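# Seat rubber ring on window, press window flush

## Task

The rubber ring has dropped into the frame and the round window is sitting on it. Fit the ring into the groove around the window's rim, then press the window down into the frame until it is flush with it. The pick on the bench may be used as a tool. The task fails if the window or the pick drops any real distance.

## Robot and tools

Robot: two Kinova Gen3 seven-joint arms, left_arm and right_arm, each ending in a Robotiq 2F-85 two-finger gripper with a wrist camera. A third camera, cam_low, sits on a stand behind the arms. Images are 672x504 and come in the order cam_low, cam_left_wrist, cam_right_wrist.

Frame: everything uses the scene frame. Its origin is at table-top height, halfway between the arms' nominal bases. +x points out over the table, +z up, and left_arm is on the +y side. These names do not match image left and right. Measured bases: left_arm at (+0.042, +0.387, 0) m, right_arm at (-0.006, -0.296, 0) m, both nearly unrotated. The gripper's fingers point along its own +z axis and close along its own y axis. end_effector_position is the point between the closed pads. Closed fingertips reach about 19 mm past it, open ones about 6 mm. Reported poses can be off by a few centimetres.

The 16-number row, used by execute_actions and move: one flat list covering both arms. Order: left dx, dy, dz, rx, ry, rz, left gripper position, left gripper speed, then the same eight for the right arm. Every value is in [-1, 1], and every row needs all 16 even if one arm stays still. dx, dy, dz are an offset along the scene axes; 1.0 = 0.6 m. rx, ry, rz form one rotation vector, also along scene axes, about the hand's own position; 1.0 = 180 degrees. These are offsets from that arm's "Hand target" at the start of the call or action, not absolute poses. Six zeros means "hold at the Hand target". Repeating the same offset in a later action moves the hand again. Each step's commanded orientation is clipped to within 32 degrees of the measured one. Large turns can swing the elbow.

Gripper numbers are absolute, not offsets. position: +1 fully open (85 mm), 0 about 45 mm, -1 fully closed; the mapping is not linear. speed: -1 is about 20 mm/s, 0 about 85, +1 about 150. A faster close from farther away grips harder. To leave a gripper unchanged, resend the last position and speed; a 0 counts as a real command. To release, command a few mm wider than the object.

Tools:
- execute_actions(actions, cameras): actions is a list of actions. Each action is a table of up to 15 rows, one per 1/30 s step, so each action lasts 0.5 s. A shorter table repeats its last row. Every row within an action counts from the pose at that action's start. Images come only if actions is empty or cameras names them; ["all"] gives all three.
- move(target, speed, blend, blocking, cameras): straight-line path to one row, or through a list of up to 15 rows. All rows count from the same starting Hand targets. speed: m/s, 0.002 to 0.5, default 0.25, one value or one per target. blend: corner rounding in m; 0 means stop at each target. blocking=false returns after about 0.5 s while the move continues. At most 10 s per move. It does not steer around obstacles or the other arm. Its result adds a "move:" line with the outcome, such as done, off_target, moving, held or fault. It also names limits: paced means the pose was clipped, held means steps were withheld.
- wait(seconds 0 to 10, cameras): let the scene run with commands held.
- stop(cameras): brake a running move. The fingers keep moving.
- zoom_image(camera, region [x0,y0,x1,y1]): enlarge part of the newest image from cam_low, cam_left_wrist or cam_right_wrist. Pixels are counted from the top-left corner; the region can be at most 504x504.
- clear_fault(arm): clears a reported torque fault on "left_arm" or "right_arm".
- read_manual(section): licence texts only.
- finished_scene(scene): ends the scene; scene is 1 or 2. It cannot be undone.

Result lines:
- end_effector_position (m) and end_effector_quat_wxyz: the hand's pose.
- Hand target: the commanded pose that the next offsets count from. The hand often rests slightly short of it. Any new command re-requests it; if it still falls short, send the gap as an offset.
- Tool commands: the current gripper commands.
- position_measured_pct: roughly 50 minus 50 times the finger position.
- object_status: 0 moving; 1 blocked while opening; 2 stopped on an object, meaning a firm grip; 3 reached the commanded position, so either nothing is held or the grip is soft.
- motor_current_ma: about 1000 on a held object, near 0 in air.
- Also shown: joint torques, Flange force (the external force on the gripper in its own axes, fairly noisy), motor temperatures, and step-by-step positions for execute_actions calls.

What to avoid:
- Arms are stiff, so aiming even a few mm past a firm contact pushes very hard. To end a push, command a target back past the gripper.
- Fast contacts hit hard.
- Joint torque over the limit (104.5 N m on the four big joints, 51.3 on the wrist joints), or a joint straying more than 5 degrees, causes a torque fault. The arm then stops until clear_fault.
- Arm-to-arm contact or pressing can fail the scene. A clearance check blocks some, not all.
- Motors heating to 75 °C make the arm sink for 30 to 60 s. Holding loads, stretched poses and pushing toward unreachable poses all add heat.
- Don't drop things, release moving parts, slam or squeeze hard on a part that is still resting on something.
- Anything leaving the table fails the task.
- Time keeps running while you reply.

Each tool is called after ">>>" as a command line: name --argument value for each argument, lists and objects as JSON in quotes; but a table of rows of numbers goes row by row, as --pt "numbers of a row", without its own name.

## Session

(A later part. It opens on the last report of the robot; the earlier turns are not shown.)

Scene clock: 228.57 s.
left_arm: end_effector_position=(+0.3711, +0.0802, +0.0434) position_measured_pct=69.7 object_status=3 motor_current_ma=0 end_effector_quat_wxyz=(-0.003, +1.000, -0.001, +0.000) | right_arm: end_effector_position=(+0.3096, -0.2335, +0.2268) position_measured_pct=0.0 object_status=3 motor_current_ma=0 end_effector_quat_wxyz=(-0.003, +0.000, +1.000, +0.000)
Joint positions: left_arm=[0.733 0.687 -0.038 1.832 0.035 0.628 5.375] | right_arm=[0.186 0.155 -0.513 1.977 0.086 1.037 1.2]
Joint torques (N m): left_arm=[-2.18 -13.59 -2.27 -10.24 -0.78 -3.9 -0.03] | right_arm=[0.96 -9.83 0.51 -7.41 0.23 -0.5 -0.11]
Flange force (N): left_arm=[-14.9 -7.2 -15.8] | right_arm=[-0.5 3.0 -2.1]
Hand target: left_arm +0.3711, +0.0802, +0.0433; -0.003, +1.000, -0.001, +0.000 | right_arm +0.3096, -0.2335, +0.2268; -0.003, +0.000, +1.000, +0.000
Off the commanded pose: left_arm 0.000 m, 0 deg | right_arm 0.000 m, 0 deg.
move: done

>>> move --target '[0,0,0,0,0,0,-0.9,-0.5,0,0,0,0,0,0,1,1]' --speed 0.02 --cameras '["cam_left_wrist"]'

>>> zoom_image --camera "cam_left_wrist" --region '[100, 360, 540, 504]'

Scene clock: 233.10 s.
left_arm: end_effector_position=(+0.3709, +0.0804, +0.0432) position_measured_pct=94.8 object_status=0 motor_current_ma=0 end_effector_quat_wxyz=(-0.003, +1.000, -0.001, -0.001) | right_arm: end_effector_position=(+0.3096, -0.2335, +0.2268) position_measured_pct=0.0 object_status=3 motor_current_ma=0 end_effector_quat_wxyz=(-0.003, +0.000, +1.000, +0.000)
Joint positions: left_arm=[0.733 0.687 -0.038 1.832 0.035 0.628 5.375] | right_arm=[0.186 0.155 -0.513 1.977 0.086 1.037 1.2]
Joint torques (N m): left_arm=[-0.57 -17.48 -0.6 -7.11 -0.33 -0.85 -0.11] | right_arm=[1 -9.89 0.52 -7.45 0.19 -0.52 -0.14]
Flange force (N): left_arm=[-5.1 -2.7 -2.1] | right_arm=[-0.6 3.0 -2.0]
Hand target: left_arm +0.3711, +0.0802, +0.0433; -0.003, +1.000, -0.001, +0.000 | right_arm +0.3096, -0.2335, +0.2268; -0.003, +0.000, +1.000, +0.000
Off the commanded pose: left_arm 0.000 m, 0 deg | right_arm 0.000 m, 0 deg.
move: done
Images, in order (width x height): cam_left_wrist 672x504.

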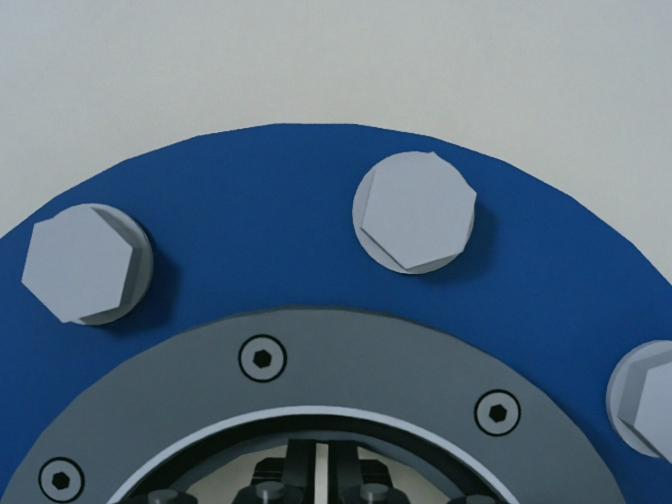

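Scaled by 1.145.

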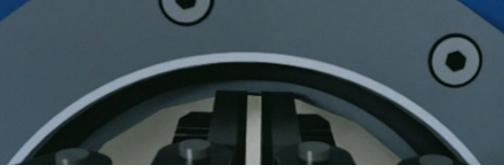

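>>> move --pt "0 0 0.013 0 0 0 -0.52 0.5 0 0 0 0 0 0 1 1" --pt "0.0035 0 0.013 0 0 0 -0.52 0.5 0 0 0 0 0 0 1 1" --pt "0.0035 0 0 0 0 0 -0.52 0.5 0 0 0 0 0 0 1 1" --speed 0.04

>>> move --target '[0,0,-0.0015,0,0,0,-0.52,0.5,0,0,0,0,0,0,1,1]' --speed 0.02 --cameras '["cam_left_wrist"]'

>>> zoom_image --camera "cam_left_wrist" --region '[100, 360, 540, 504]'

Scene clock: 241.33 s.
left_arm: end_effector_position=(+0.3731, +0.0801, +0.0434) position_measured_pct=76.2 object_status=3 motor_current_ma=0 end_effector_quat_wxyz=(-0.003, +1.000, -0.001, +0.000) | right_arm: end_effector_position=(+0.3096, -0.2335, +0.2268) position_measured_pct=0.0 object_status=3 motor_current_ma=0 end_effector_quat_wxyz=(-0.003, +0.000, +1.000, +0.000)
Joint positions: left_arm=[0.729 0.689 -0.038 1.826 0.035 0.631 5.372] | right_arm=[0.186 0.155 -0.513 1.977 0.086 1.037 1.2]
Joint torques (N m): left_arm=[-4.68 -8.92 -4.99 -13.69 -1.69 -7.39 -0.01] | right_arm=[0.92 -9.77 0.48 -7.4 0.24 -0.49 -0.09]
Flange force (N): left_arm=[-27.1 -10.9 -31.9] | right_arm=[-0.4 2.9 -2.2]
Hand target: left_arm +0.3732, +0.0802, +0.0433; -0.003, +1.000, -0.001, +0.000 | right_arm +0.3096, -0.2335, +0.2268; -0.003, +0.000, +1.000, +0.000
Off the commanded pose: left_arm 0.000 m, 0 deg | right_arm 0.000 m, 0 deg.
move: done

Scene clock: 242.03 s.
left_arm: end_effector_position=(+0.3732, +0.0802, +0.0425) position_measured_pct=76.2 object_status=3 motor_current_ma=0 end_effector_quat_wxyz=(-0.003, +1.000, -0.001, +0.000) | right_arm: end_effector_position=(+0.3096, -0.2335, +0.2268) position_measured_pct=0.0 object_status=3 motor_current_ma=0 end_effector_quat_wxyz=(-0.003, +0.000, +1.000, +0.000)
Joint positions: left_arm=[0.729 0.691 -0.038 1.827 0.035 0.628 5.372] | right_arm=[0.186 0.155 -0.513 1.977 0.086 1.037 1.2]
Joint torques (N m): left_arm=[-5.64 5.68 -5.86 -14.64 -1.84 -12.09 -0.06] | right_arm=[1 -9.79 0.54 -7.4 0.24 -0.5 -0.16]
Flange force (N): left_arm=[-39.2 -19.3 -72.4] | right_arm=[-0.4 2.9 -2.3]
Hand target: left_arm +0.3732, +0.0802, +0.0424; -0.003, +1.000, -0.001, +0.000 | right_arm +0.3096, -0.2335, +0.2268; -0.003, +0.000, +1.000, +0.000
Off the commanded pose: left_arm 0.000 m, 0 deg | right_arm 0.000 m, 0 deg.
move: done
Images, in order (width x height): cam_left_wrist 672x504.

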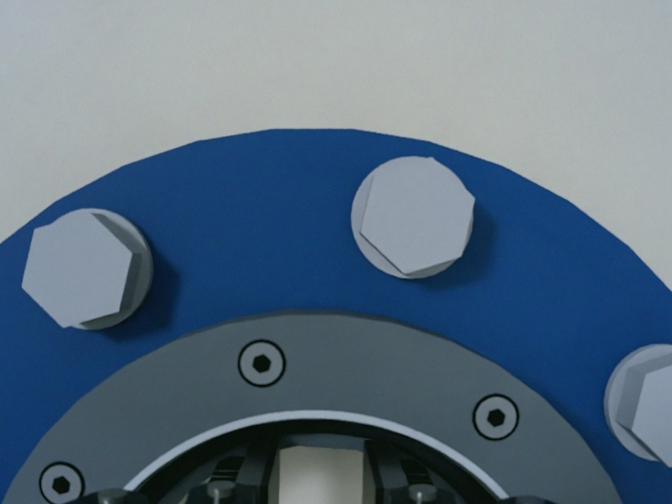

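Scaled by 1.145.

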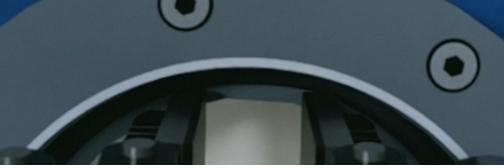

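>>> move --target '[0,0,0.0015,0,0,0,-0.52,0.5,0,0,0,0,0,0,1,1]' --speed 0.02

>>> move --target '[0,0,0.0005,0,0,0,-0.97,-0.5,0,0,0,0,0,0,1,1]' --speed 0.02 --cameras '["cam_left_wrist"]'

>>> zoom_image --camera "cam_left_wrist" --region '[100, 360, 540, 504]'

Scene clock: 249.27 s.
left_arm: end_effector_position=(+0.3731, +0.0802, +0.0432) position_measured_pct=76.2 object_status=3 motor_current_ma=0 end_effector_quat_wxyz=(-0.003, +1.000, -0.001, -0.001) | right_arm: end_effector_position=(+0.3096, -0.2335, +0.2268) position_measured_pct=0.0 object_status=3 motor_current_ma=0 end_effector_quat_wxyz=(-0.003, +0.000, +1.000, +0.000)
Joint positions: left_arm=[0.729 0.689 -0.038 1.826 0.035 0.631 5.372] | right_arm=[0.186 0.155 -0.513 1.977 0.086 1.037 1.2]
Joint torques (N m): left_arm=[-5.15 -4.59 -5.46 -13.16 -1.84 -8.34 -0.02] | right_arm=[0.97 -9.77 0.47 -7.43 0.21 -0.49 -0.17]
Flange force (N): left_arm=[-29.5 -11.8 -43.2] | right_arm=[-0.3 2.7 -2.2]
Hand target: left_arm +0.3732, +0.0802, +0.0433; -0.003, +1.000, -0.001, +0.000 | right_arm +0.3096, -0.2335, +0.2268; -0.003, +0.000, +1.000, +0.000
Off the commanded pose: left_arm 0.000 m, 0 deg | right_arm 0.000 m, 0 deg.
move: done

Scene clock: 249.97 s.
left_arm: end_effector_position=(+0.3732, +0.0803, +0.0436) position_measured_pct=98.3 object_status=3 motor_current_ma=230 end_effector_quat_wxyz=(-0.003, +1.000, -0.001, +0.000) | right_arm: end_effector_position=(+0.3096, -0.2335, +0.2268) position_measured_pct=0.0 object_status=3 motor_current_ma=0 end_effector_quat_wxyz=(-0.003, +0.000, +1.000, +0.000)
Joint positions: left_arm=[0.729 0.689 -0.038 1.826 0.035 0.631 5.372] | right_arm=[0.186 0.155 -0.513 1.977 0.086 1.037 1.2]
Joint torques (N m): left_arm=[-1.25 -14.55 -1.35 -4.96 -0.59 -0.18 -0.09] | right_arm=[0.97 -9.88 0.48 -7.4 0.21 -0.52 -0.07]
Flange force (N): left_arm=[-4.6 -0.3 -7.5] | right_arm=[-0.7 3.2 -2.1]
Hand target: left_arm +0.3732, +0.0802, +0.0436; -0.003, +1.000, -0.001, +0.000 | right_arm +0.3096, -0.2335, +0.2268; -0.003, +0.000, +1.000, +0.000
Off the commanded pose: left_arm 0.000 m, 0 deg | right_arm 0.000 m, 0 deg.
move: done
Images, in order (width x height): cam_left_wrist 672x504.

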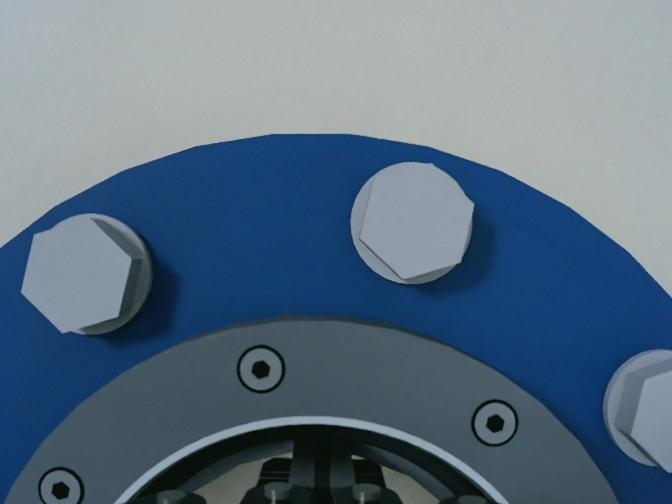

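Scaled by 1.145.

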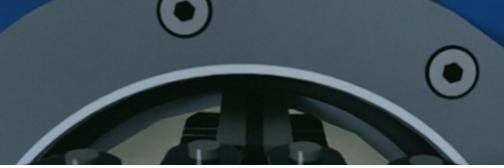

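>>> move --pt "0 0 0 0 0 0 -1 1 0 0 0 0 0 0 1 1" --pt "-0.003 0 0.03 0 0 0 -1 1 0 0 0 0 0 0 1 1" --speed 0.03 --cameras '["cam_left_wrist","cam_low"]'

>>> zoom_image --camera "cam_left_wrist" --region '[100, 360, 540, 504]'

Scene clock: 255.63 s.
left_arm: end_effector_position=(+0.3714, +0.0802, +0.0616) position_measured_pct=98.7 object_status=3 motor_current_ma=1000 end_effector_quat_wxyz=(-0.003, +1.000, -0.001, +0.000) | right_arm: end_effector_position=(+0.3096, -0.2335, +0.2268) position_measured_pct=0.0 object_status=3 motor_current_ma=0 end_effector_quat_wxyz=(-0.003, +0.000, +1.000, +0.000)
Joint positions: left_arm=[0.733 0.652 -0.039 1.82 0.032 0.675 5.377] | right_arm=[0.186 0.155 -0.513 1.977 0.086 1.037 1.2]
Joint torques (N m): left_arm=[-0.07 -17.15 -0.07 -6.74 -0.09 -0.1 -0.13] | right_arm=[0.97 -9.86 0.46 -7.41 0.2 -0.48 -0.14]
Flange force (N): left_arm=[-3.9 -3.0 -0.7] | right_arm=[-0.6 2.9 -2.1]
Hand target: left_arm +0.3714, +0.0802, +0.0616; -0.003, +1.000, -0.001, +0.000 | right_arm +0.3096, -0.2335, +0.2268; -0.003, +0.000, +1.000, +0.000
Off the commanded pose: left_arm 0.000 m, 0 deg | right_arm 0.000 m, 0 deg.
move: done
Images, in order (width x height): cam_low 672x504, cam_left_wrist 672x504.

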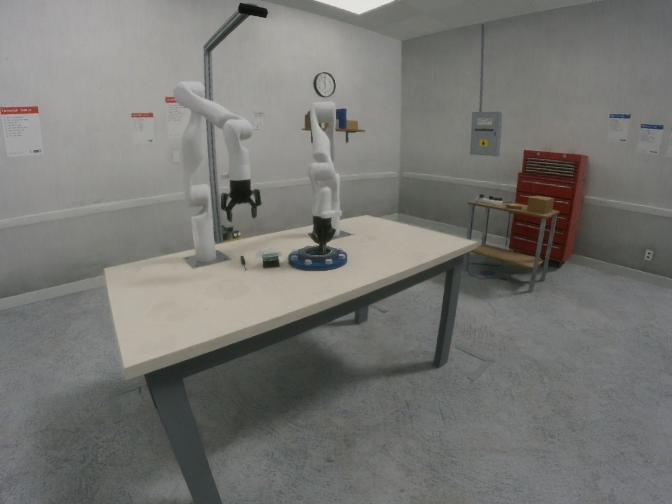

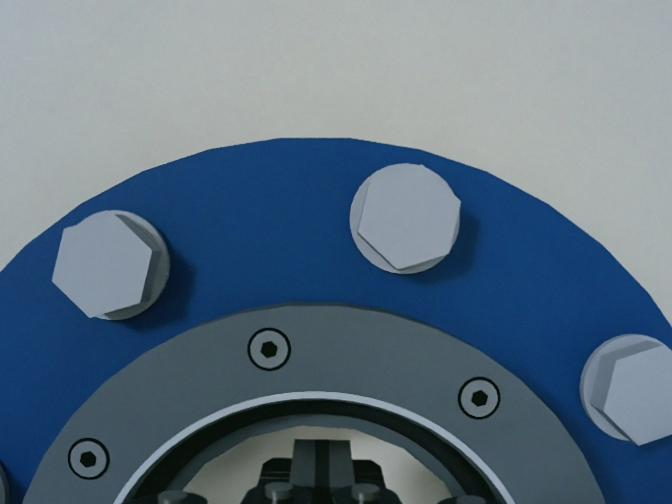

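Scaled by 1.145.

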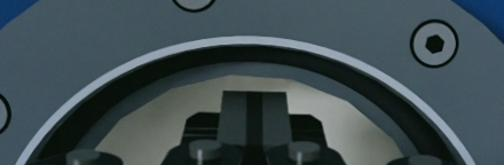

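>>> move --target '[0,0,0.15,0,0,0,-1,1,-0.264,0.1,-0.09,0,0,-0.118,-0.3,1]' --speed 0.15 --cameras '["cam_right_wrist","cam_left_wrist"]'

Scene clock: 316.37 s.
left_arm: end_effector_position=(+0.3714, +0.0802, +0.1516) position_measured_pct=98.7 object_status=3 motor_current_ma=1000 end_effector_quat_wxyz=(-0.003, +1.000, -0.001, +0.000) | right_arm: end_effector_position=(+0.1512, -0.1735, +0.1728) position_measured_pct=64.9 object_status=3 motor_current_ma=0 end_effector_quat_wxyz=(-0.003, +0.185, +0.983, +0.001)
Joint positions: left_arm=[0.736 0.498 -0.042 1.727 0.021 0.921 5.386] | right_arm=[-0.015 -0.051 -0.712 2.391 -0.055 0.793 0.507]
Joint torques (N m): left_arm=[-0.09 -16.25 -0.12 -8.27 -0.13 -0.29 -0.12] | right_arm=[1.01 -3.94 1.14 -6.15 0.18 -0.51 0.01]
Motor temperatures (°C): left_arm=[32 39 30 30 39 42 33] | right_arm=[34 28 27 30 34 39 37]
Flange force (N): left_arm=[-3.6 -2.7 0.1] | right_arm=[3.9 2.8 -2.2]
Hand target: left_arm +0.3714, +0.0802, +0.1516; -0.003, +1.000, -0.001, +0.000 | right_arm +0.1512, -0.1735, +0.1728; -0.003, +0.185, +0.983, +0.001
Off the commanded pose: left_arm 0.000 m, 0 deg | right_arm 0.000 m, 0 deg.
move: done
Images, in order (width x height): cam_left_wrist 672x504, cam_right_wrist 672x504.

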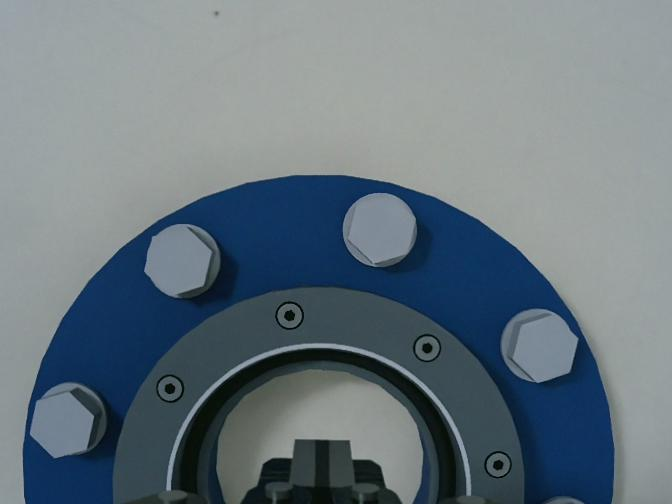

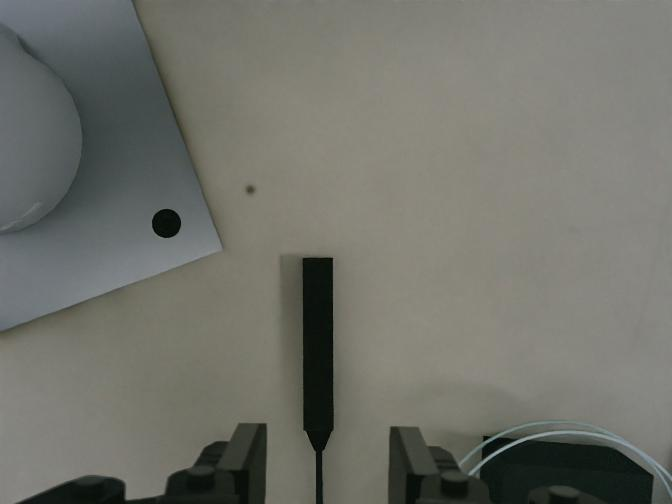

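>>> move --pt "0 0 0 0 0 0 -1 1 -0.018 -0.0048 -0.18 0 0 0 -0.3 1" --pt "0 0 0 0 0 0 -1 1 -0.018 -0.0048 -0.2513 0 0 0 -0.3 1" --speed '[0.15,0.06]' --cameras '["cam_right_wrist"]'

>>> move --target '[0,0,0,0,0,0,-1,1,0,0,0,0,0,0,-1,-0.3]'

>>> move --target '[0,0,0,0,0,0,-1,1,0,0,0.25,0,0,0,-1,-0.3]' --speed 0.08 --cameras '["cam_right_wrist","cam_low"]'

Scene clock: 328.60 s.
left_arm: end_effector_position=(+0.3714, +0.0802, +0.1516) position_measured_pct=98.7 object_status=3 motor_current_ma=1000 end_effector_quat_wxyz=(-0.003, +1.000, -0.001, +0.000) | right_arm: end_effector_position=(+0.1412, -0.1758, +0.0223) position_measured_pct=64.9 object_status=3 motor_current_ma=0 end_effector_quat_wxyz=(-0.037, +0.184, +0.982, -0.035)
Joint positions: left_arm=[0.736 0.498 -0.042 1.727 0.021 0.921 5.386] | right_arm=[-0.479 0.556 -0.395 2.58 0.904 0.227 -0.534]
Joint torques (N m): left_arm=[-0.06 -16.28 -0.1 -8.28 -0.09 -0.29 -0.13] | right_arm=[0.97 -10.18 0.48 -0.02 0.08 -0.47 -0.08]
Flange force (N): left_arm=[-3.6 -2.7 0.1] | right_arm=no reading
Hand target: left_arm +0.3714, +0.0802, +0.1516; -0.003, +1.000, -0.001, +0.000 | right_arm +0.1404, -0.1764, +0.0220; -0.003, +0.185, +0.983, +0.001
Off the commanded pose: left_arm 0.000 m, 0 deg | right_arm 0.001 m, 6 deg.
joint sent to its limit (right arm) — joint 4 (elbow), upper limit, where the elbow is as bent as it goes. The joint targets are off in orientation, not in position.
move: off_target (right_arm)
Images, in order (width x height): cam_right_wrist 672x504.

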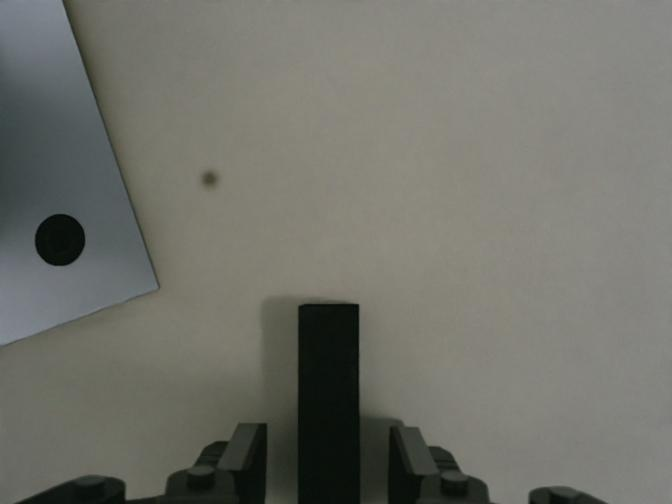

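Scene clock: 329.20 s.
left_arm: end_effector_position=(+0.3714, +0.0802, +0.1516) position_measured_pct=98.7 object_status=3 motor_current_ma=1000 end_effector_quat_wxyz=(-0.003, +1.000, -0.001, +0.000) | right_arm: end_effector_position=(+0.1412, -0.1758, +0.0223) position_measured_pct=85.3 object_status=0 motor_current_ma=1000 end_effector_quat_wxyz=(-0.037, +0.184, +0.982, -0.035)
Joint positions: left_arm=[0.736 0.498 -0.042 1.727 0.021 0.921 5.386] | right_arm=[-0.479 0.556 -0.395 2.58 0.904 0.227 -0.534]
Joint torques (N m): left_arm=[-0.09 -16.26 -0.15 -8.32 -0.14 -0.29 -0.16] | right_arm=[1.01 -7.99 0.65 -1.14 0.3 -0.92 -0.13]
Flange force (N): left_arm=[-3.8 -2.7 0.1] | right_arm=no reading
Hand target: left_arm +0.3714, +0.0802, +0.1516; -0.003, +1.000, -0.001, +0.000 | right_arm +0.1412, -0.1758, +0.0223; -0.037, +0.184, +0.982, -0.035 (not the last commanded pose)
Off the commanded pose: left_arm 0.000 m, 0 deg | right_arm 0.001 m, 6 deg.
move: off_target (right_arm)

Scene clock: 331.63 s.
left_arm: end_effector_position=(+0.3714, +0.0802, +0.1516) position_measured_pct=98.7 object_status=3 motor_current_ma=1000 end_effector_quat_wxyz=(-0.003, +1.000, -0.001, +0.000) | right_arm: end_effector_position=(+0.1412, -0.1758, +0.1723) position_measured_pct=85.3 object_status=2 motor_current_ma=1000 end_effector_quat_wxyz=(-0.037, +0.184, +0.982, -0.035)
Joint positions: left_arm=[0.736 0.498 -0.042 1.727 0.021 0.921 5.386] | right_arm=[0.133 0.03 -0.912 2.342 0.003 0.882 0.415]
Joint torques (N m): left_arm=[-0.09 -16.24 -0.11 -8.29 -0.13 -0.28 -0.14] | right_arm=[1.07 -4.2 0.86 -5.88 0.08 -0.15 -0.12]
Flange force (N): left_arm=[-3.7 -2.7 0.1] | right_arm=[3.4 2.4 -1.7]
Hand target: left_arm +0.3714, +0.0802, +0.1516; -0.003, +1.000, -0.001, +0.000 | right_arm +0.1412, -0.1758, +0.1723; -0.037, +0.184, +0.982, -0.035
Off the commanded pose: left_arm 0.000 m, 0 deg | right_arm 0.000 m, 0 deg.
move: done
Images, in order (width x height): cam_low 672x504, cam_right_wrist 672x504.

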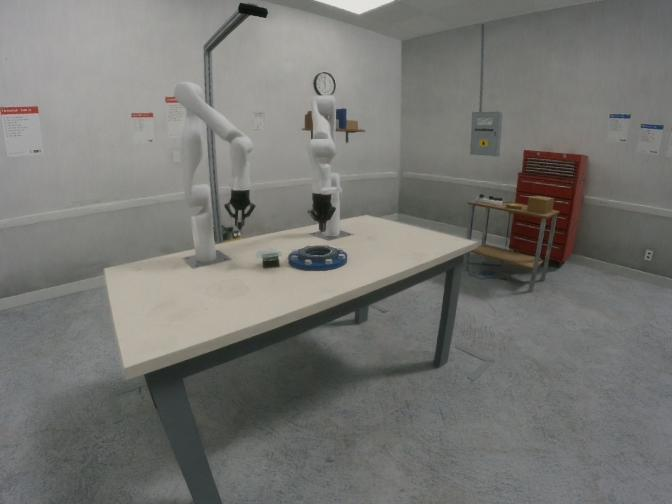

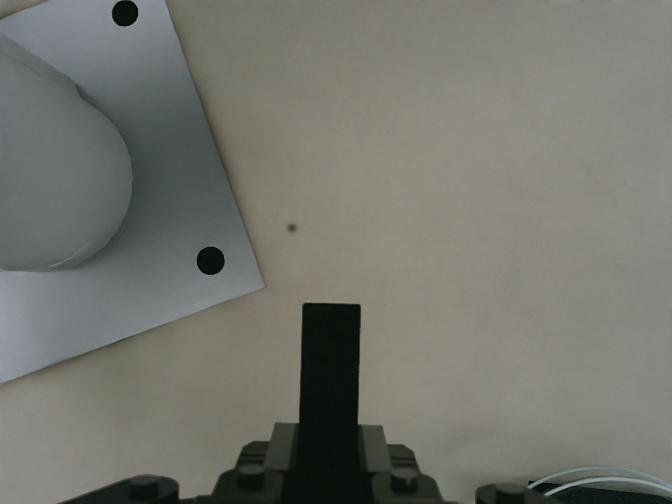

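>>> move --pt "0 0.1 0.15 0 0 0 -1 1 0.0 0.0 0.15 0 0 0 -1 -0.3" --pt "0.05 0.28 0.2 0 0 0 -1 1 0.181 0.043 0.146 0.432 0.27 -0.323 -1 -0.3" --speed 0.15 --cameras '["cam_left_wrist","cam_low"]'

>>> zoom_image --camera "cam_low" --region '[230, 150, 350, 280]'

Scene clock: 373.40 s.
left_arm: end_effector_position=(+0.4014, +0.2482, +0.2716) position_measured_pct=98.7 object_status=3 motor_current_ma=1000 end_effector_quat_wxyz=(-0.003, +1.000, -0.001, +0.000) | right_arm: end_effector_position=(+0.2498, -0.1500, +0.2599) position_measured_pct=85.3 object_status=2 motor_current_ma=1000 end_effector_quat_wxyz=(+0.501, -0.500, -0.500, -0.500)
Joint positions: left_arm=[0.433 0.223 -0.144 1.715 0.029 1.209 4.982] | right_arm=[0.741 0.832 -0.326 2.324 -1.041 1.37 1.44]
Joint torques (N m): left_arm=[-0.1 -12.29 -0.39 -9.59 -0.08 -0.32 -0.11] | right_arm=[0.91 -12.72 -1.86 1.39 -0.09 2.56 0.02]
Flange force (N): left_arm=[-4.4 -0.9 1.3] | right_arm=[0.7 2.5 2.9]
Hand target: left_arm +0.4014, +0.2482, +0.2716; -0.003, +1.000, -0.001, +0.000 | right_arm +0.2498, -0.1500, +0.2599; +0.501, -0.500, -0.500, -0.500
Off the commanded pose: left_arm 0.000 m, 0 deg | right_arm 0.000 m, 0 deg.
move: done
Images, in order (width x height): cam_low 672x504, cam_left_wrist 672x504.

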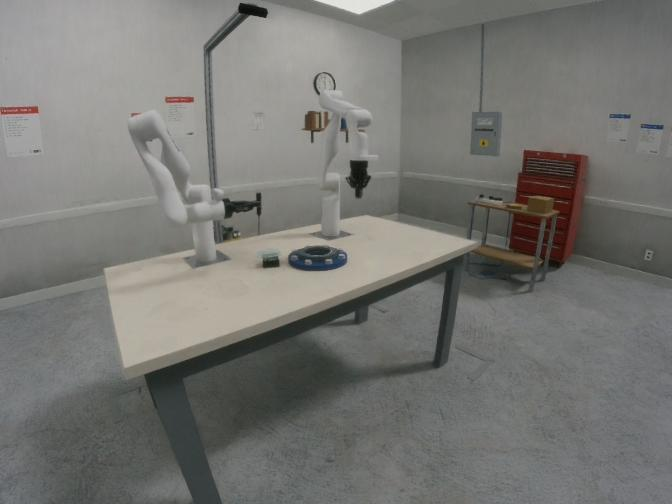

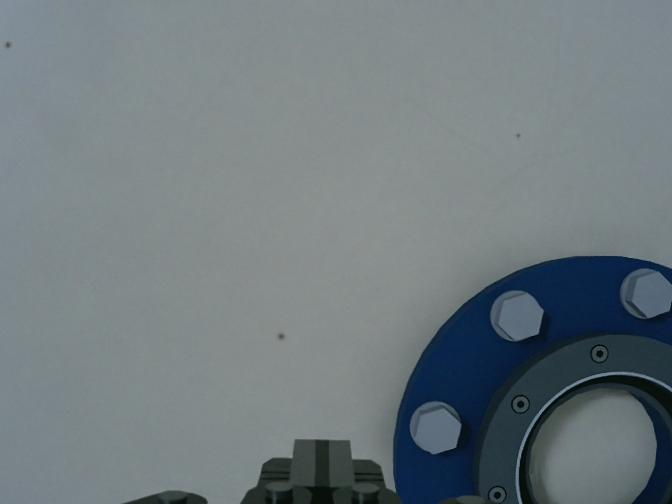

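Scaled by 3.877 from the camera's 672x504 image, which has a finer 960x720 frame.

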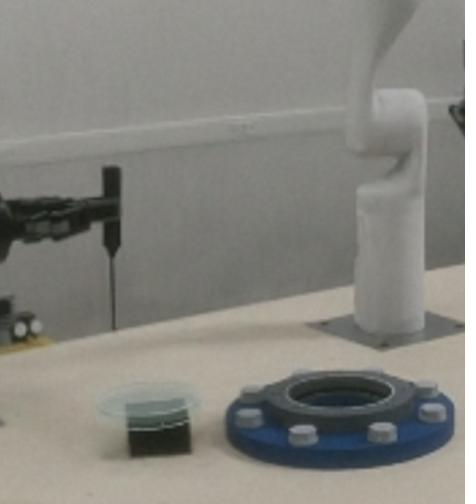

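>>> move --target '[-0.2,-0.13,0.05,0,0,0,-1,1,0.137,0.35,-0.1,0,0,0,-1,-0.3]' --speed 0.15 --cameras '["cam_left_wrist"]'

Scene clock: 382.90 s.
left_arm: end_effector_position=(+0.2814, +0.1702, +0.3016) position_measured_pct=98.7 object_status=3 motor_current_ma=1000 end_effector_quat_wxyz=(-0.003, +1.000, -0.001, +0.000) | right_arm: end_effector_position=(+0.3320, +0.0600, +0.1999) position_measured_pct=85.3 object_status=2 motor_current_ma=1000 end_effector_quat_wxyz=(+0.501, -0.500, -0.500, -0.500)
Joint positions: left_arm=[0.675 0.053 -0.003 1.815 -0.004 1.277 5.373] | right_arm=[0.225 1.083 -0.569 2.171 -1.67 1.08 1.651]
Joint torques (N m): left_arm=[-0.25 -9.09 -0.12 -9.81 -0.13 -0.25 -0.28] | right_arm=[0.88 -15.98 -4.76 0.23 0.59 2.59 -0.11]
Flange force (N): left_arm=[-4.2 -1.7 2.0] | right_arm=[-0.5 -1.2 4.0]
Hand target: left_arm +0.2814, +0.1702, +0.3016; -0.003, +1.000, -0.001, +0.000 | right_arm +0.3320, +0.0600, +0.1999; +0.501, -0.500, -0.500, -0.500
Off the commanded pose: left_arm 0.000 m, 0 deg | right_arm 0.000 m, 0 deg.
move: done
Images, in order (width x height): cam_left_wrist 672x504.

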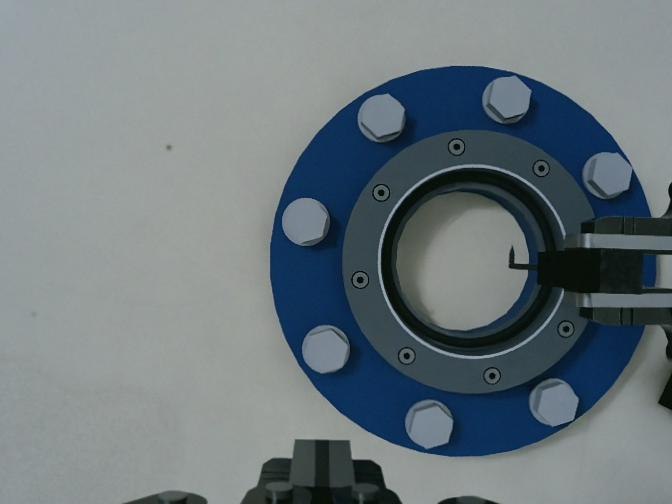

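>>> zoom_image --camera "cam_left_wrist" --region '[370, 150, 590, 370]'

Scaled by 2.291.

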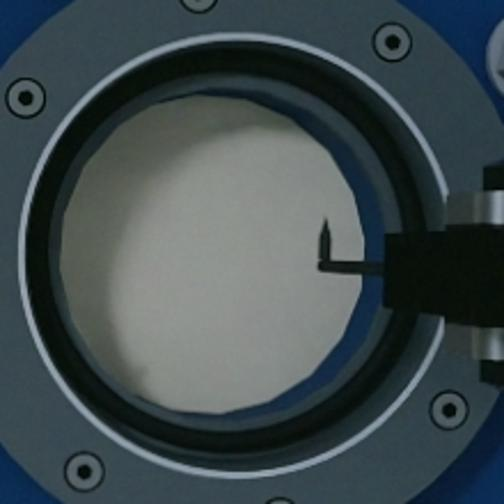

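>>> move --target '[-0.009,-0.2,0,0,0,0,-1,1,-0.0058,-0.05,-0.02,0,0,0,-1,-0.3]' --speed 0.15

>>> move --target '[0,0,0,0,0,0,-1,1,0,-0.0187,-0.06,0,0,0,-1,-0.3]' --speed 0.08 --cameras '["cam_left_wrist","cam_low"]'

>>> zoom_image --camera "cam_left_wrist" --region '[230, 150, 450, 370]'

>>> zoom_image --camera "cam_low" --region '[270, 205, 370, 280]'

Scene clock: 404.70 s.
left_arm: end_effector_position=(+0.2760, +0.0502, +0.3016) position_measured_pct=98.7 object_status=3 motor_current_ma=1000 end_effector_quat_wxyz=(-0.003, +1.000, -0.001, +0.000) | right_arm: end_effector_position=(+0.3285, +0.0300, +0.1879) position_measured_pct=85.3 object_status=2 motor_current_ma=1000 end_effector_quat_wxyz=(+0.501, -0.500, -0.500, -0.500)
Joint positions: left_arm=[0.836 0.254 0.103 1.573 -0.029 1.32 5.643] | right_arm=[0.284 1.107 -0.526 2.181 -1.582 1.106 1.651]
Joint torques (N m): left_arm=[-0.05 -12.98 0.23 -9.89 -0.13 -0.29 -0.23] | right_arm=[0.95 -15.83 -4.4 0.75 0.42 2.56 -0.13]
Flange force (N): left_arm=[-3.5 -3.7 1.8] | right_arm=[-0.4 -0.9 3.8]
Hand target: left_arm +0.2760, +0.0502, +0.3016; -0.003, +1.000, -0.001, +0.000 | right_arm +0.3285, +0.0300, +0.1879; +0.501, -0.500, -0.500, -0.500
Off the commanded pose: left_arm 0.000 m, 0 deg | right_arm 0.000 m, 0 deg.
move: done

Scene clock: 405.60 s.
left_arm: end_effector_position=(+0.2760, +0.0502, +0.3016) position_measured_pct=98.7 object_status=3 motor_current_ma=1000 end_effector_quat_wxyz=(-0.003, +1.000, -0.001, +0.000) | right_arm: end_effector_position=(+0.3285, +0.0189, +0.1521) position_measured_pct=85.3 object_status=2 motor_current_ma=1000 end_effector_quat_wxyz=(+0.501, -0.499, -0.500, -0.500)
Joint positions: left_arm=[0.836 0.255 0.103 1.573 -0.029 1.32 5.643] | right_arm=[0.296 1.201 -0.483 2.145 -1.531 1.114 1.698]
Joint torques (N m): left_arm=[-0.05 -13.12 0.18 -9.9 -0.15 -0.28 -0.1] | right_arm=[1.46 -10.29 5.05 -0.51 -0.36 -5.48 -0.08]
Flange force (N): left_arm=[-3.1 -3.6 1.9] | right_arm=[25.2 -0.7 4.3]
Hand target: left_arm +0.2760, +0.0502, +0.3016; -0.003, +1.000, -0.001, +0.000 | right_arm +0.3286, +0.0188, +0.1519; +0.501, -0.500, -0.500, -0.500
Off the commanded pose: left_arm 0.000 m, 0 deg | right_arm 0.000 m, 0 deg.
move: done
Images, in order (width x height): cam_low 672x504, cam_left_wrist 672x504.

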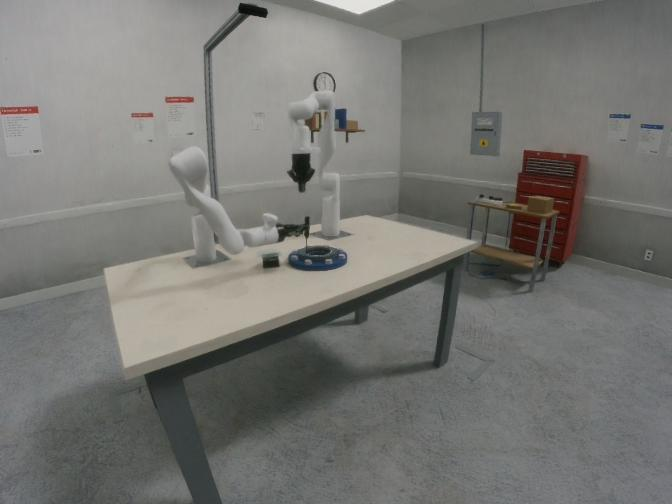

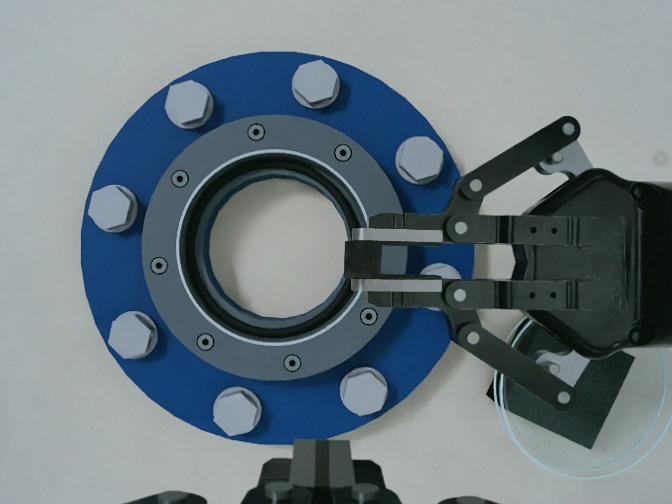

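Scaled by 2.291.

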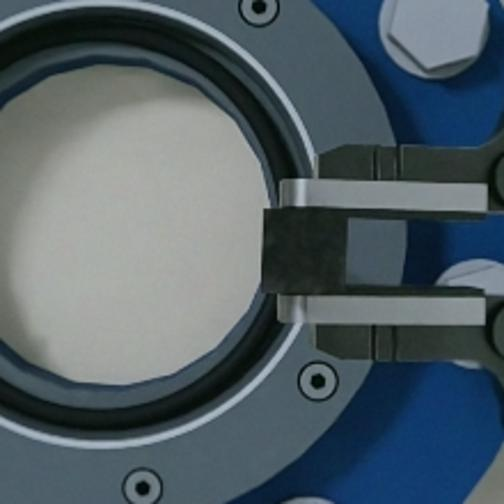

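Scaled by 5.040 from the camera's 672x504 image, which has a finer 960x720 frame.

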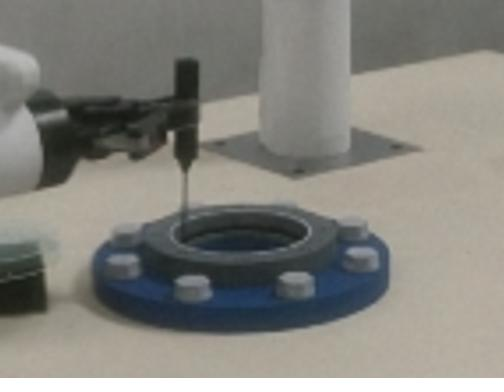

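>>> move --pt "0 0 0 0 0 0 -1 1 0 0 0.006 0 0 0 -1 -0.3" --pt "0 0 0 0 0 0 -1 1 0 0.004 0.006 0 0 0 -1 -0.3" --pt "0 0 0 0 0 0 -1 1 0 0.004 -0.003 0 0 0 -1 -0.3" --speed 0.02

Scene clock: 411.27 s.
left_arm: end_effector_position=(+0.2760, +0.0502, +0.3016) position_measured_pct=98.7 object_status=3 motor_current_ma=1000 end_effector_quat_wxyz=(-0.003, +1.000, -0.001, +0.000) | right_arm: end_effector_position=(+0.3285, +0.0213, +0.1504) position_measured_pct=85.3 object_status=2 motor_current_ma=1000 end_effector_quat_wxyz=(+0.501, -0.499, -0.500, -0.500)
Joint positions: left_arm=[0.836 0.255 0.103 1.573 -0.029 1.32 5.643] | right_arm=[0.291 1.207 -0.485 2.142 -1.536 1.112 1.704]
Joint torques (N m): left_arm=[-0.08 -13.12 0.19 -9.85 -0.13 -0.28 -0.14] | right_arm=[1.36 -4.73 14.54 -2.21 -1.36 -13.48 -0.14]
Flange force (N): left_arm=[-3.2 -3.4 1.8] | right_arm=[49.2 -0.4 3.7]
Hand target: left_arm +0.2760, +0.0502, +0.3016; -0.003, +1.000, -0.001, +0.000 | right_arm +0.3285, +0.0212, +0.1501; +0.501, -0.500, -0.500, -0.500
Off the commanded pose: left_arm 0.000 m, 0 deg | right_arm 0.000 m, 0 deg.
move: done

>>> move --pt "0 0 0 0 0 0 -1 1 0 0 0.009 0 0 0 -1 -0.3" --pt "0 0 0 0 0 0 -1 1 0 0.005 0.009 0 0 0 -1 -0.3" --pt "0 0 0 0 0 0 -1 1 0 0.005 0.0015 0 0 0 -1 -0.3" --speed 0.02

Scene clock: 415.97 s.
left_arm: end_effector_position=(+0.2760, +0.0502, +0.3016) position_measured_pct=98.7 object_status=3 motor_current_ma=1000 end_effector_quat_wxyz=(-0.003, +1.000, -0.001, +0.000) | right_arm: end_effector_position=(+0.3285, +0.0242, +0.1512) position_measured_pct=85.3 object_status=2 motor_current_ma=1000 end_effector_quat_wxyz=(+0.501, -0.499, -0.500, -0.500)
Joint positions: left_arm=[0.836 0.255 0.103 1.573 -0.029 1.32 5.643] | right_arm=[0.285 1.206 -0.49 2.143 -1.546 1.109 1.706]
Joint torques (N m): left_arm=[-0.08 -13.16 0.18 -9.87 -0.12 -0.27 -0.12] | right_arm=[1.18 -7.29 9.85 -1.29 -0.85 -9.57 -0.16]
Flange force (N): left_arm=[-3.1 -3.4 1.9] | right_arm=[37.7 -0.9 3.6]
Hand target: left_arm +0.2760, +0.0502, +0.3016; -0.003, +1.000, -0.001, +0.000 | right_arm +0.3286, +0.0242, +0.1510; +0.501, -0.500, -0.500, -0.500
Off the commanded pose: left_arm 0.000 m, 0 deg | right_arm 0.000 m, 0 deg.
move: done

>>> move --target '[-0.04,0.16,0,0,0,0,-1,1,0,0,0.003,0,0,0,-1,-0.3]' --cameras '["cam_left_wrist","cam_low"]'

>>> zoom_image --camera "cam_left_wrist" --region '[370, 130, 570, 330]'

>>> zoom_image --camera "cam_low" --region '[290, 230, 340, 260]'

Scene clock: 421.87 s.
left_arm: end_effector_position=(+0.2520, +0.1461, +0.3016) position_measured_pct=98.7 object_status=3 motor_current_ma=1000 end_effector_quat_wxyz=(-0.003, +1.000, -0.001, +0.000) | right_arm: end_effector_position=(+0.3285, +0.0242, +0.1528) position_measured_pct=85.3 object_status=2 motor_current_ma=1000 end_effector_quat_wxyz=(+0.501, -0.500, -0.500, -0.500)
Joint positions: left_arm=[0.745 0.044 0.046 1.825 -0.005 1.277 5.492] | right_arm=[0.286 1.201 -0.491 2.145 -1.547 1.108 1.703]
Joint torques (N m): left_arm=[-0.13 -9.22 -0.1 -9.88 -0.12 -0.29 -0.12] | right_arm=[0.96 -12.28 1.61 0.5 -0.05 -2.67 -0.14]
Flange force (N): left_arm=[-3.1 -2.1 2.3] | right_arm=[16.0 -0.3 3.4]
Hand target: left_arm +0.2520, +0.1462, +0.3016; -0.003, +1.000, -0.001, +0.000 | right_arm +0.3285, +0.0242, +0.1528; +0.501, -0.500, -0.500, -0.500
Off the commanded pose: left_arm 0.000 m, 0 deg | right_arm 0.000 m, 0 deg.
move: done
Images, in order (width x height): cam_low 672x504, cam_left_wrist 672x504.

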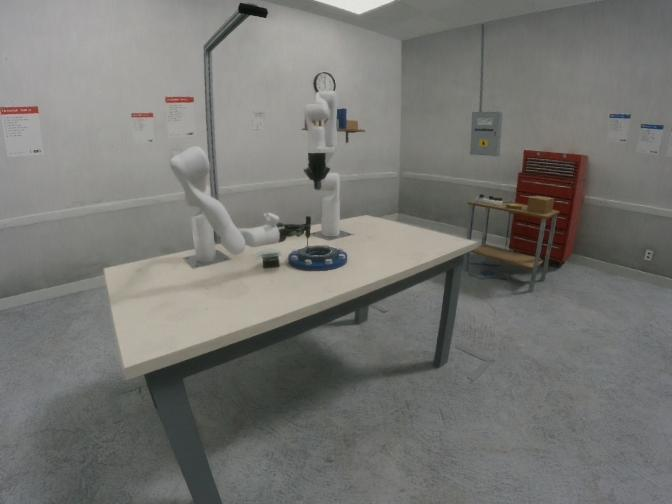

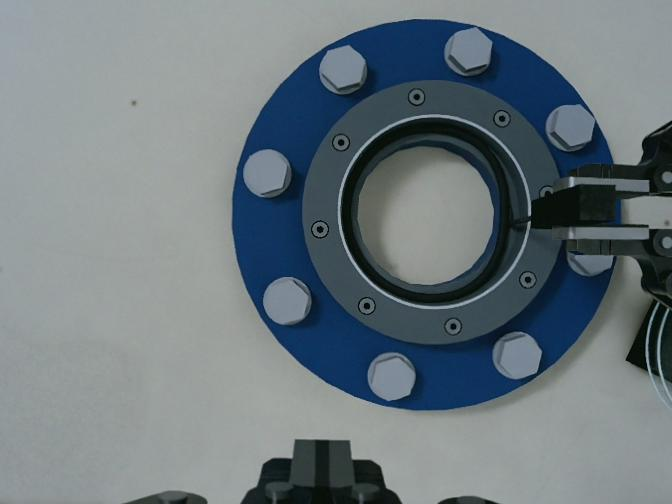

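Scaled by 2.520.

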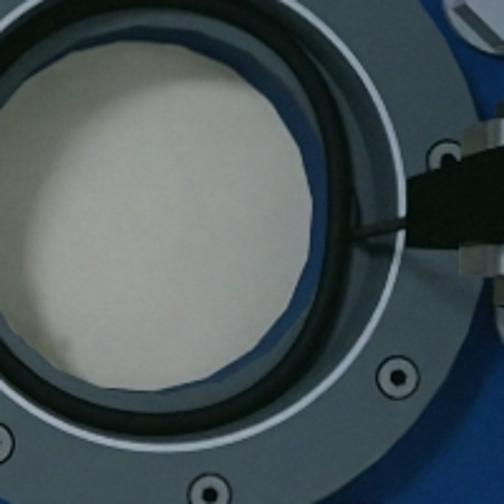

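Scaled by 10.080 from the camera's 672x504 image, which has a finer 960x720 frame.

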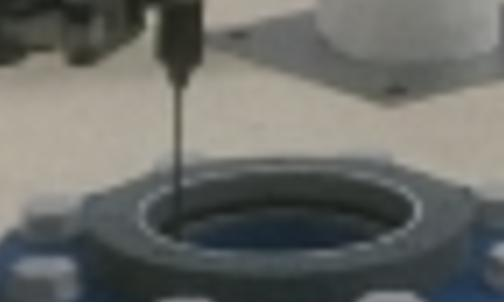

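>>> move --pt "0 0 0 0 0 0 -1 1 0 0 0.003 0 0 0 -1 -0.3" --pt "0 0 0 0 0 0 -1 1 0 0.0192 0.003 0 0 0 -1 -0.3" --speed 0.03 --cameras '["cam_left_wrist"]'

>>> zoom_image --camera "cam_left_wrist" --region '[330, 110, 570, 350]'

Scene clock: 447.67 s.
left_arm: end_effector_position=(+0.2520, +0.1462, +0.3016) position_measured_pct=98.7 object_status=3 motor_current_ma=1000 end_effector_quat_wxyz=(-0.003, +1.000, -0.001, +0.000) | right_arm: end_effector_position=(+0.3285, +0.0357, +0.1546) position_measured_pct=85.3 object_status=2 motor_current_ma=1000 end_effector_quat_wxyz=(+0.501, -0.500, -0.500, -0.500)
Joint positions: left_arm=[0.745 0.044 0.045 1.825 -0.005 1.277 5.492] | right_arm=[0.263 1.201 -0.507 2.145 -1.581 1.098 1.715]
Joint torques (N m): left_arm=[-0.07 -8.9 -0.13 -9.78 -0.12 -0.27 -0.13] | right_arm=[0.73 -16.15 -4.82 1.39 0.57 2.62 -0.09]
Flange force (N): left_arm=[-3.4 -2.5 1.9] | right_arm=[-0.1 -0.8 3.1]
Hand target: left_arm +0.2520, +0.1462, +0.3016; -0.003, +1.000, -0.001, +0.000 | right_arm +0.3285, +0.0357, +0.1546; +0.501, -0.500, -0.500, -0.500
Off the commanded pose: left_arm 0.000 m, 0 deg | right_arm 0.000 m, 0 deg.
move: done
Images, in order (width x height): cam_left_wrist 672x504.

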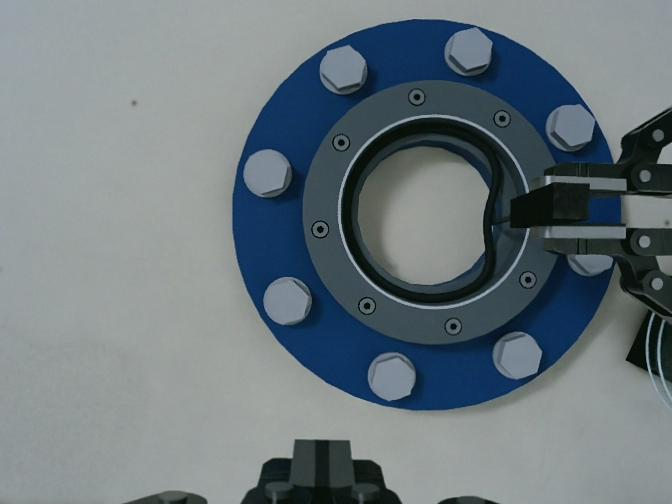

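Scaled by 2.100.

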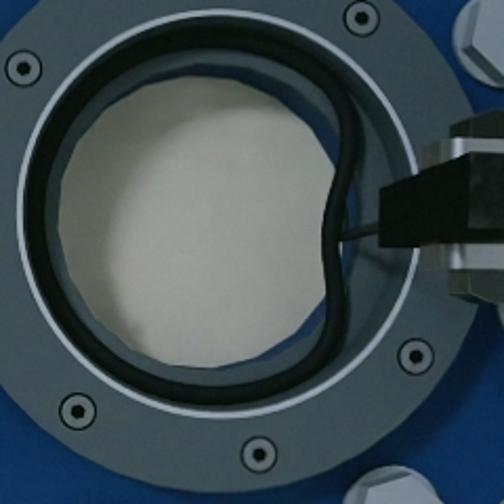

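>>> move --pt "0 0 0 0 0 0 -1 1 0 0.003 0 0 0 0 -1 -0.3" --pt "0 0 0 0 0 0 -1 1 0 0.003 -0.012 0 0 0 -1 -0.3" --pt "0 0 0 0 0 0 -1 1 -0.042 0.029 -0.012 0 0 0 -1 -0.3" --speed 0.03 --cameras '["cam_left_wrist"]'

>>> zoom_image --camera "cam_left_wrist" --region '[330, 110, 570, 350]'

Scene clock: 455.47 s.
left_arm: end_effector_position=(+0.2520, +0.1462, +0.3016) position_measured_pct=98.7 object_status=3 motor_current_ma=1000 end_effector_quat_wxyz=(-0.003, +1.000, -0.001, +0.000) | right_arm: end_effector_position=(+0.3034, +0.0531, +0.1474) position_measured_pct=85.3 object_status=2 motor_current_ma=1000 end_effector_quat_wxyz=(+0.501, -0.500, -0.500, -0.500)
Joint positions: left_arm=[0.745 0.044 0.045 1.825 -0.005 1.277 5.492] | right_arm=[0.226 1.244 -0.529 2.207 -1.669 1.081 1.846]
Joint torques (N m): left_arm=[-0.08 -8.88 -0.12 -9.75 -0.16 -0.3 -0.11] | right_arm=[0.9 -15.77 -4.77 2.09 0.97 2.47 0]
Flange force (N): left_arm=[-3.3 -2.6 1.7] | right_arm=[0.0 -1.1 4.0]
Hand target: left_arm +0.2520, +0.1462, +0.3016; -0.003, +1.000, -0.001, +0.000 | right_arm +0.3034, +0.0531, +0.1474; +0.501, -0.500, -0.500, -0.500
Off the commanded pose: left_arm 0.000 m, 0 deg | right_arm 0.000 m, 0 deg.
move: done
Images, in order (width x height): cam_left_wrist 672x504.

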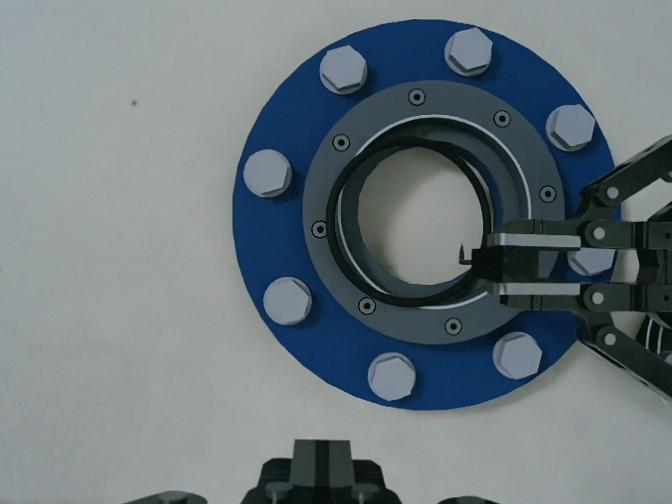

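Scaled by 2.100.

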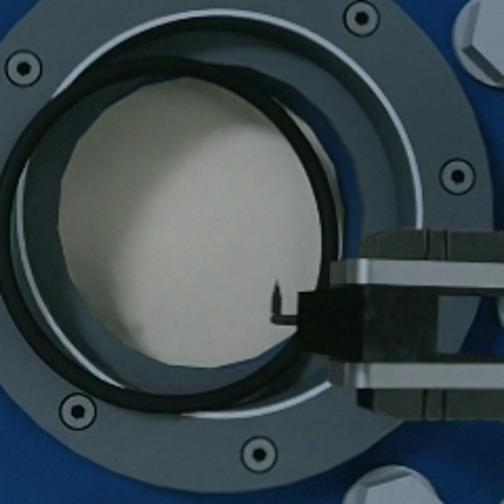

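>>> move --pt "0.1383 -0.0112 -0.3 0 0 0 -0.66 1 0 0 0 0 0 0 -1 -0.3" --pt "0.1383 -0.0112 -0.38 0 0 0 -0.66 1 0 0 0 0 0 0 -1 -0.3" --speed '[0.15,0.05]' --cameras '["cam_left_wrist","cam_low"]'

>>> zoom_image --camera "cam_low" --region '[280, 225, 360, 275]'

Scene clock: 470.00 s.
left_arm: end_effector_position=(+0.3349, +0.1395, +0.0736) position_measured_pct=83.1 object_status=3 motor_current_ma=0 end_effector_quat_wxyz=(-0.003, +1.000, -0.001, +0.000) | right_arm: end_effector_position=(+0.3033, +0.0531, +0.1474) position_measured_pct=85.3 object_status=2 motor_current_ma=1000 end_effector_quat_wxyz=(+0.501, -0.500, -0.500, -0.500)
Joint positions: left_arm=[0.654 0.528 -0.007 2.036 0 0.581 5.349] | right_arm=[0.226 1.244 -0.529 2.207 -1.669 1.081 1.847]
Joint torques (N m): left_arm=[-0.09 -14.33 0.06 -6.05 -0.13 -0.32 -0.14] | right_arm=[0.99 -15.69 -4.72 2.11 0.94 2.44 -0.11]
Flange force (N): left_arm=[-3.6 -2.3 -1.6] | right_arm=[0.0 -1.4 4.3]
Hand target: left_arm +0.3349, +0.1395, +0.0736; -0.003, +1.000, -0.001, +0.000 | right_arm +0.3033, +0.0531, +0.1474; +0.501, -0.500, -0.500, -0.500
Off the commanded pose: left_arm 0.000 m, 0 deg | right_arm 0.000 m, 0 deg.
move: done
Images, in order (width x height): cam_low 672x504, cam_left_wrist 672x504.

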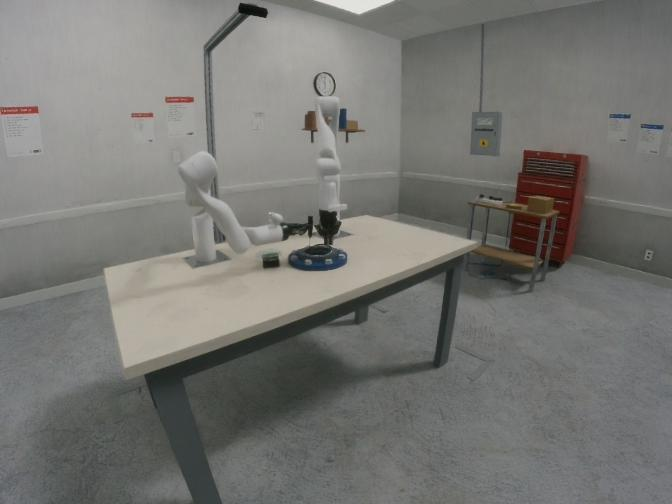

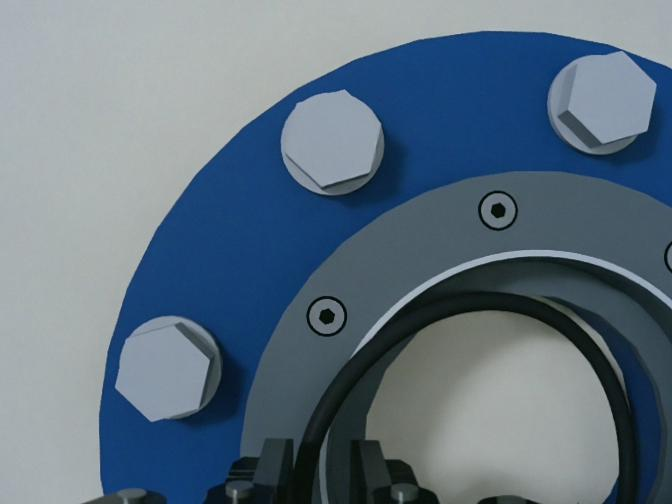

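Scaled by 6.300 from the camera's 672x504 image, which has a finer 960x720 frame.

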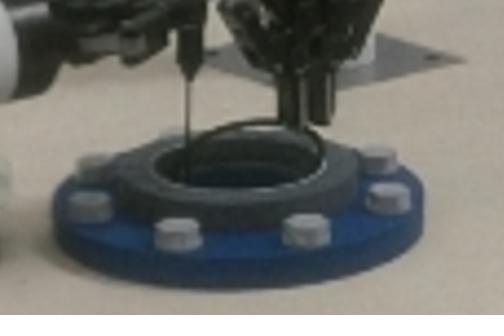

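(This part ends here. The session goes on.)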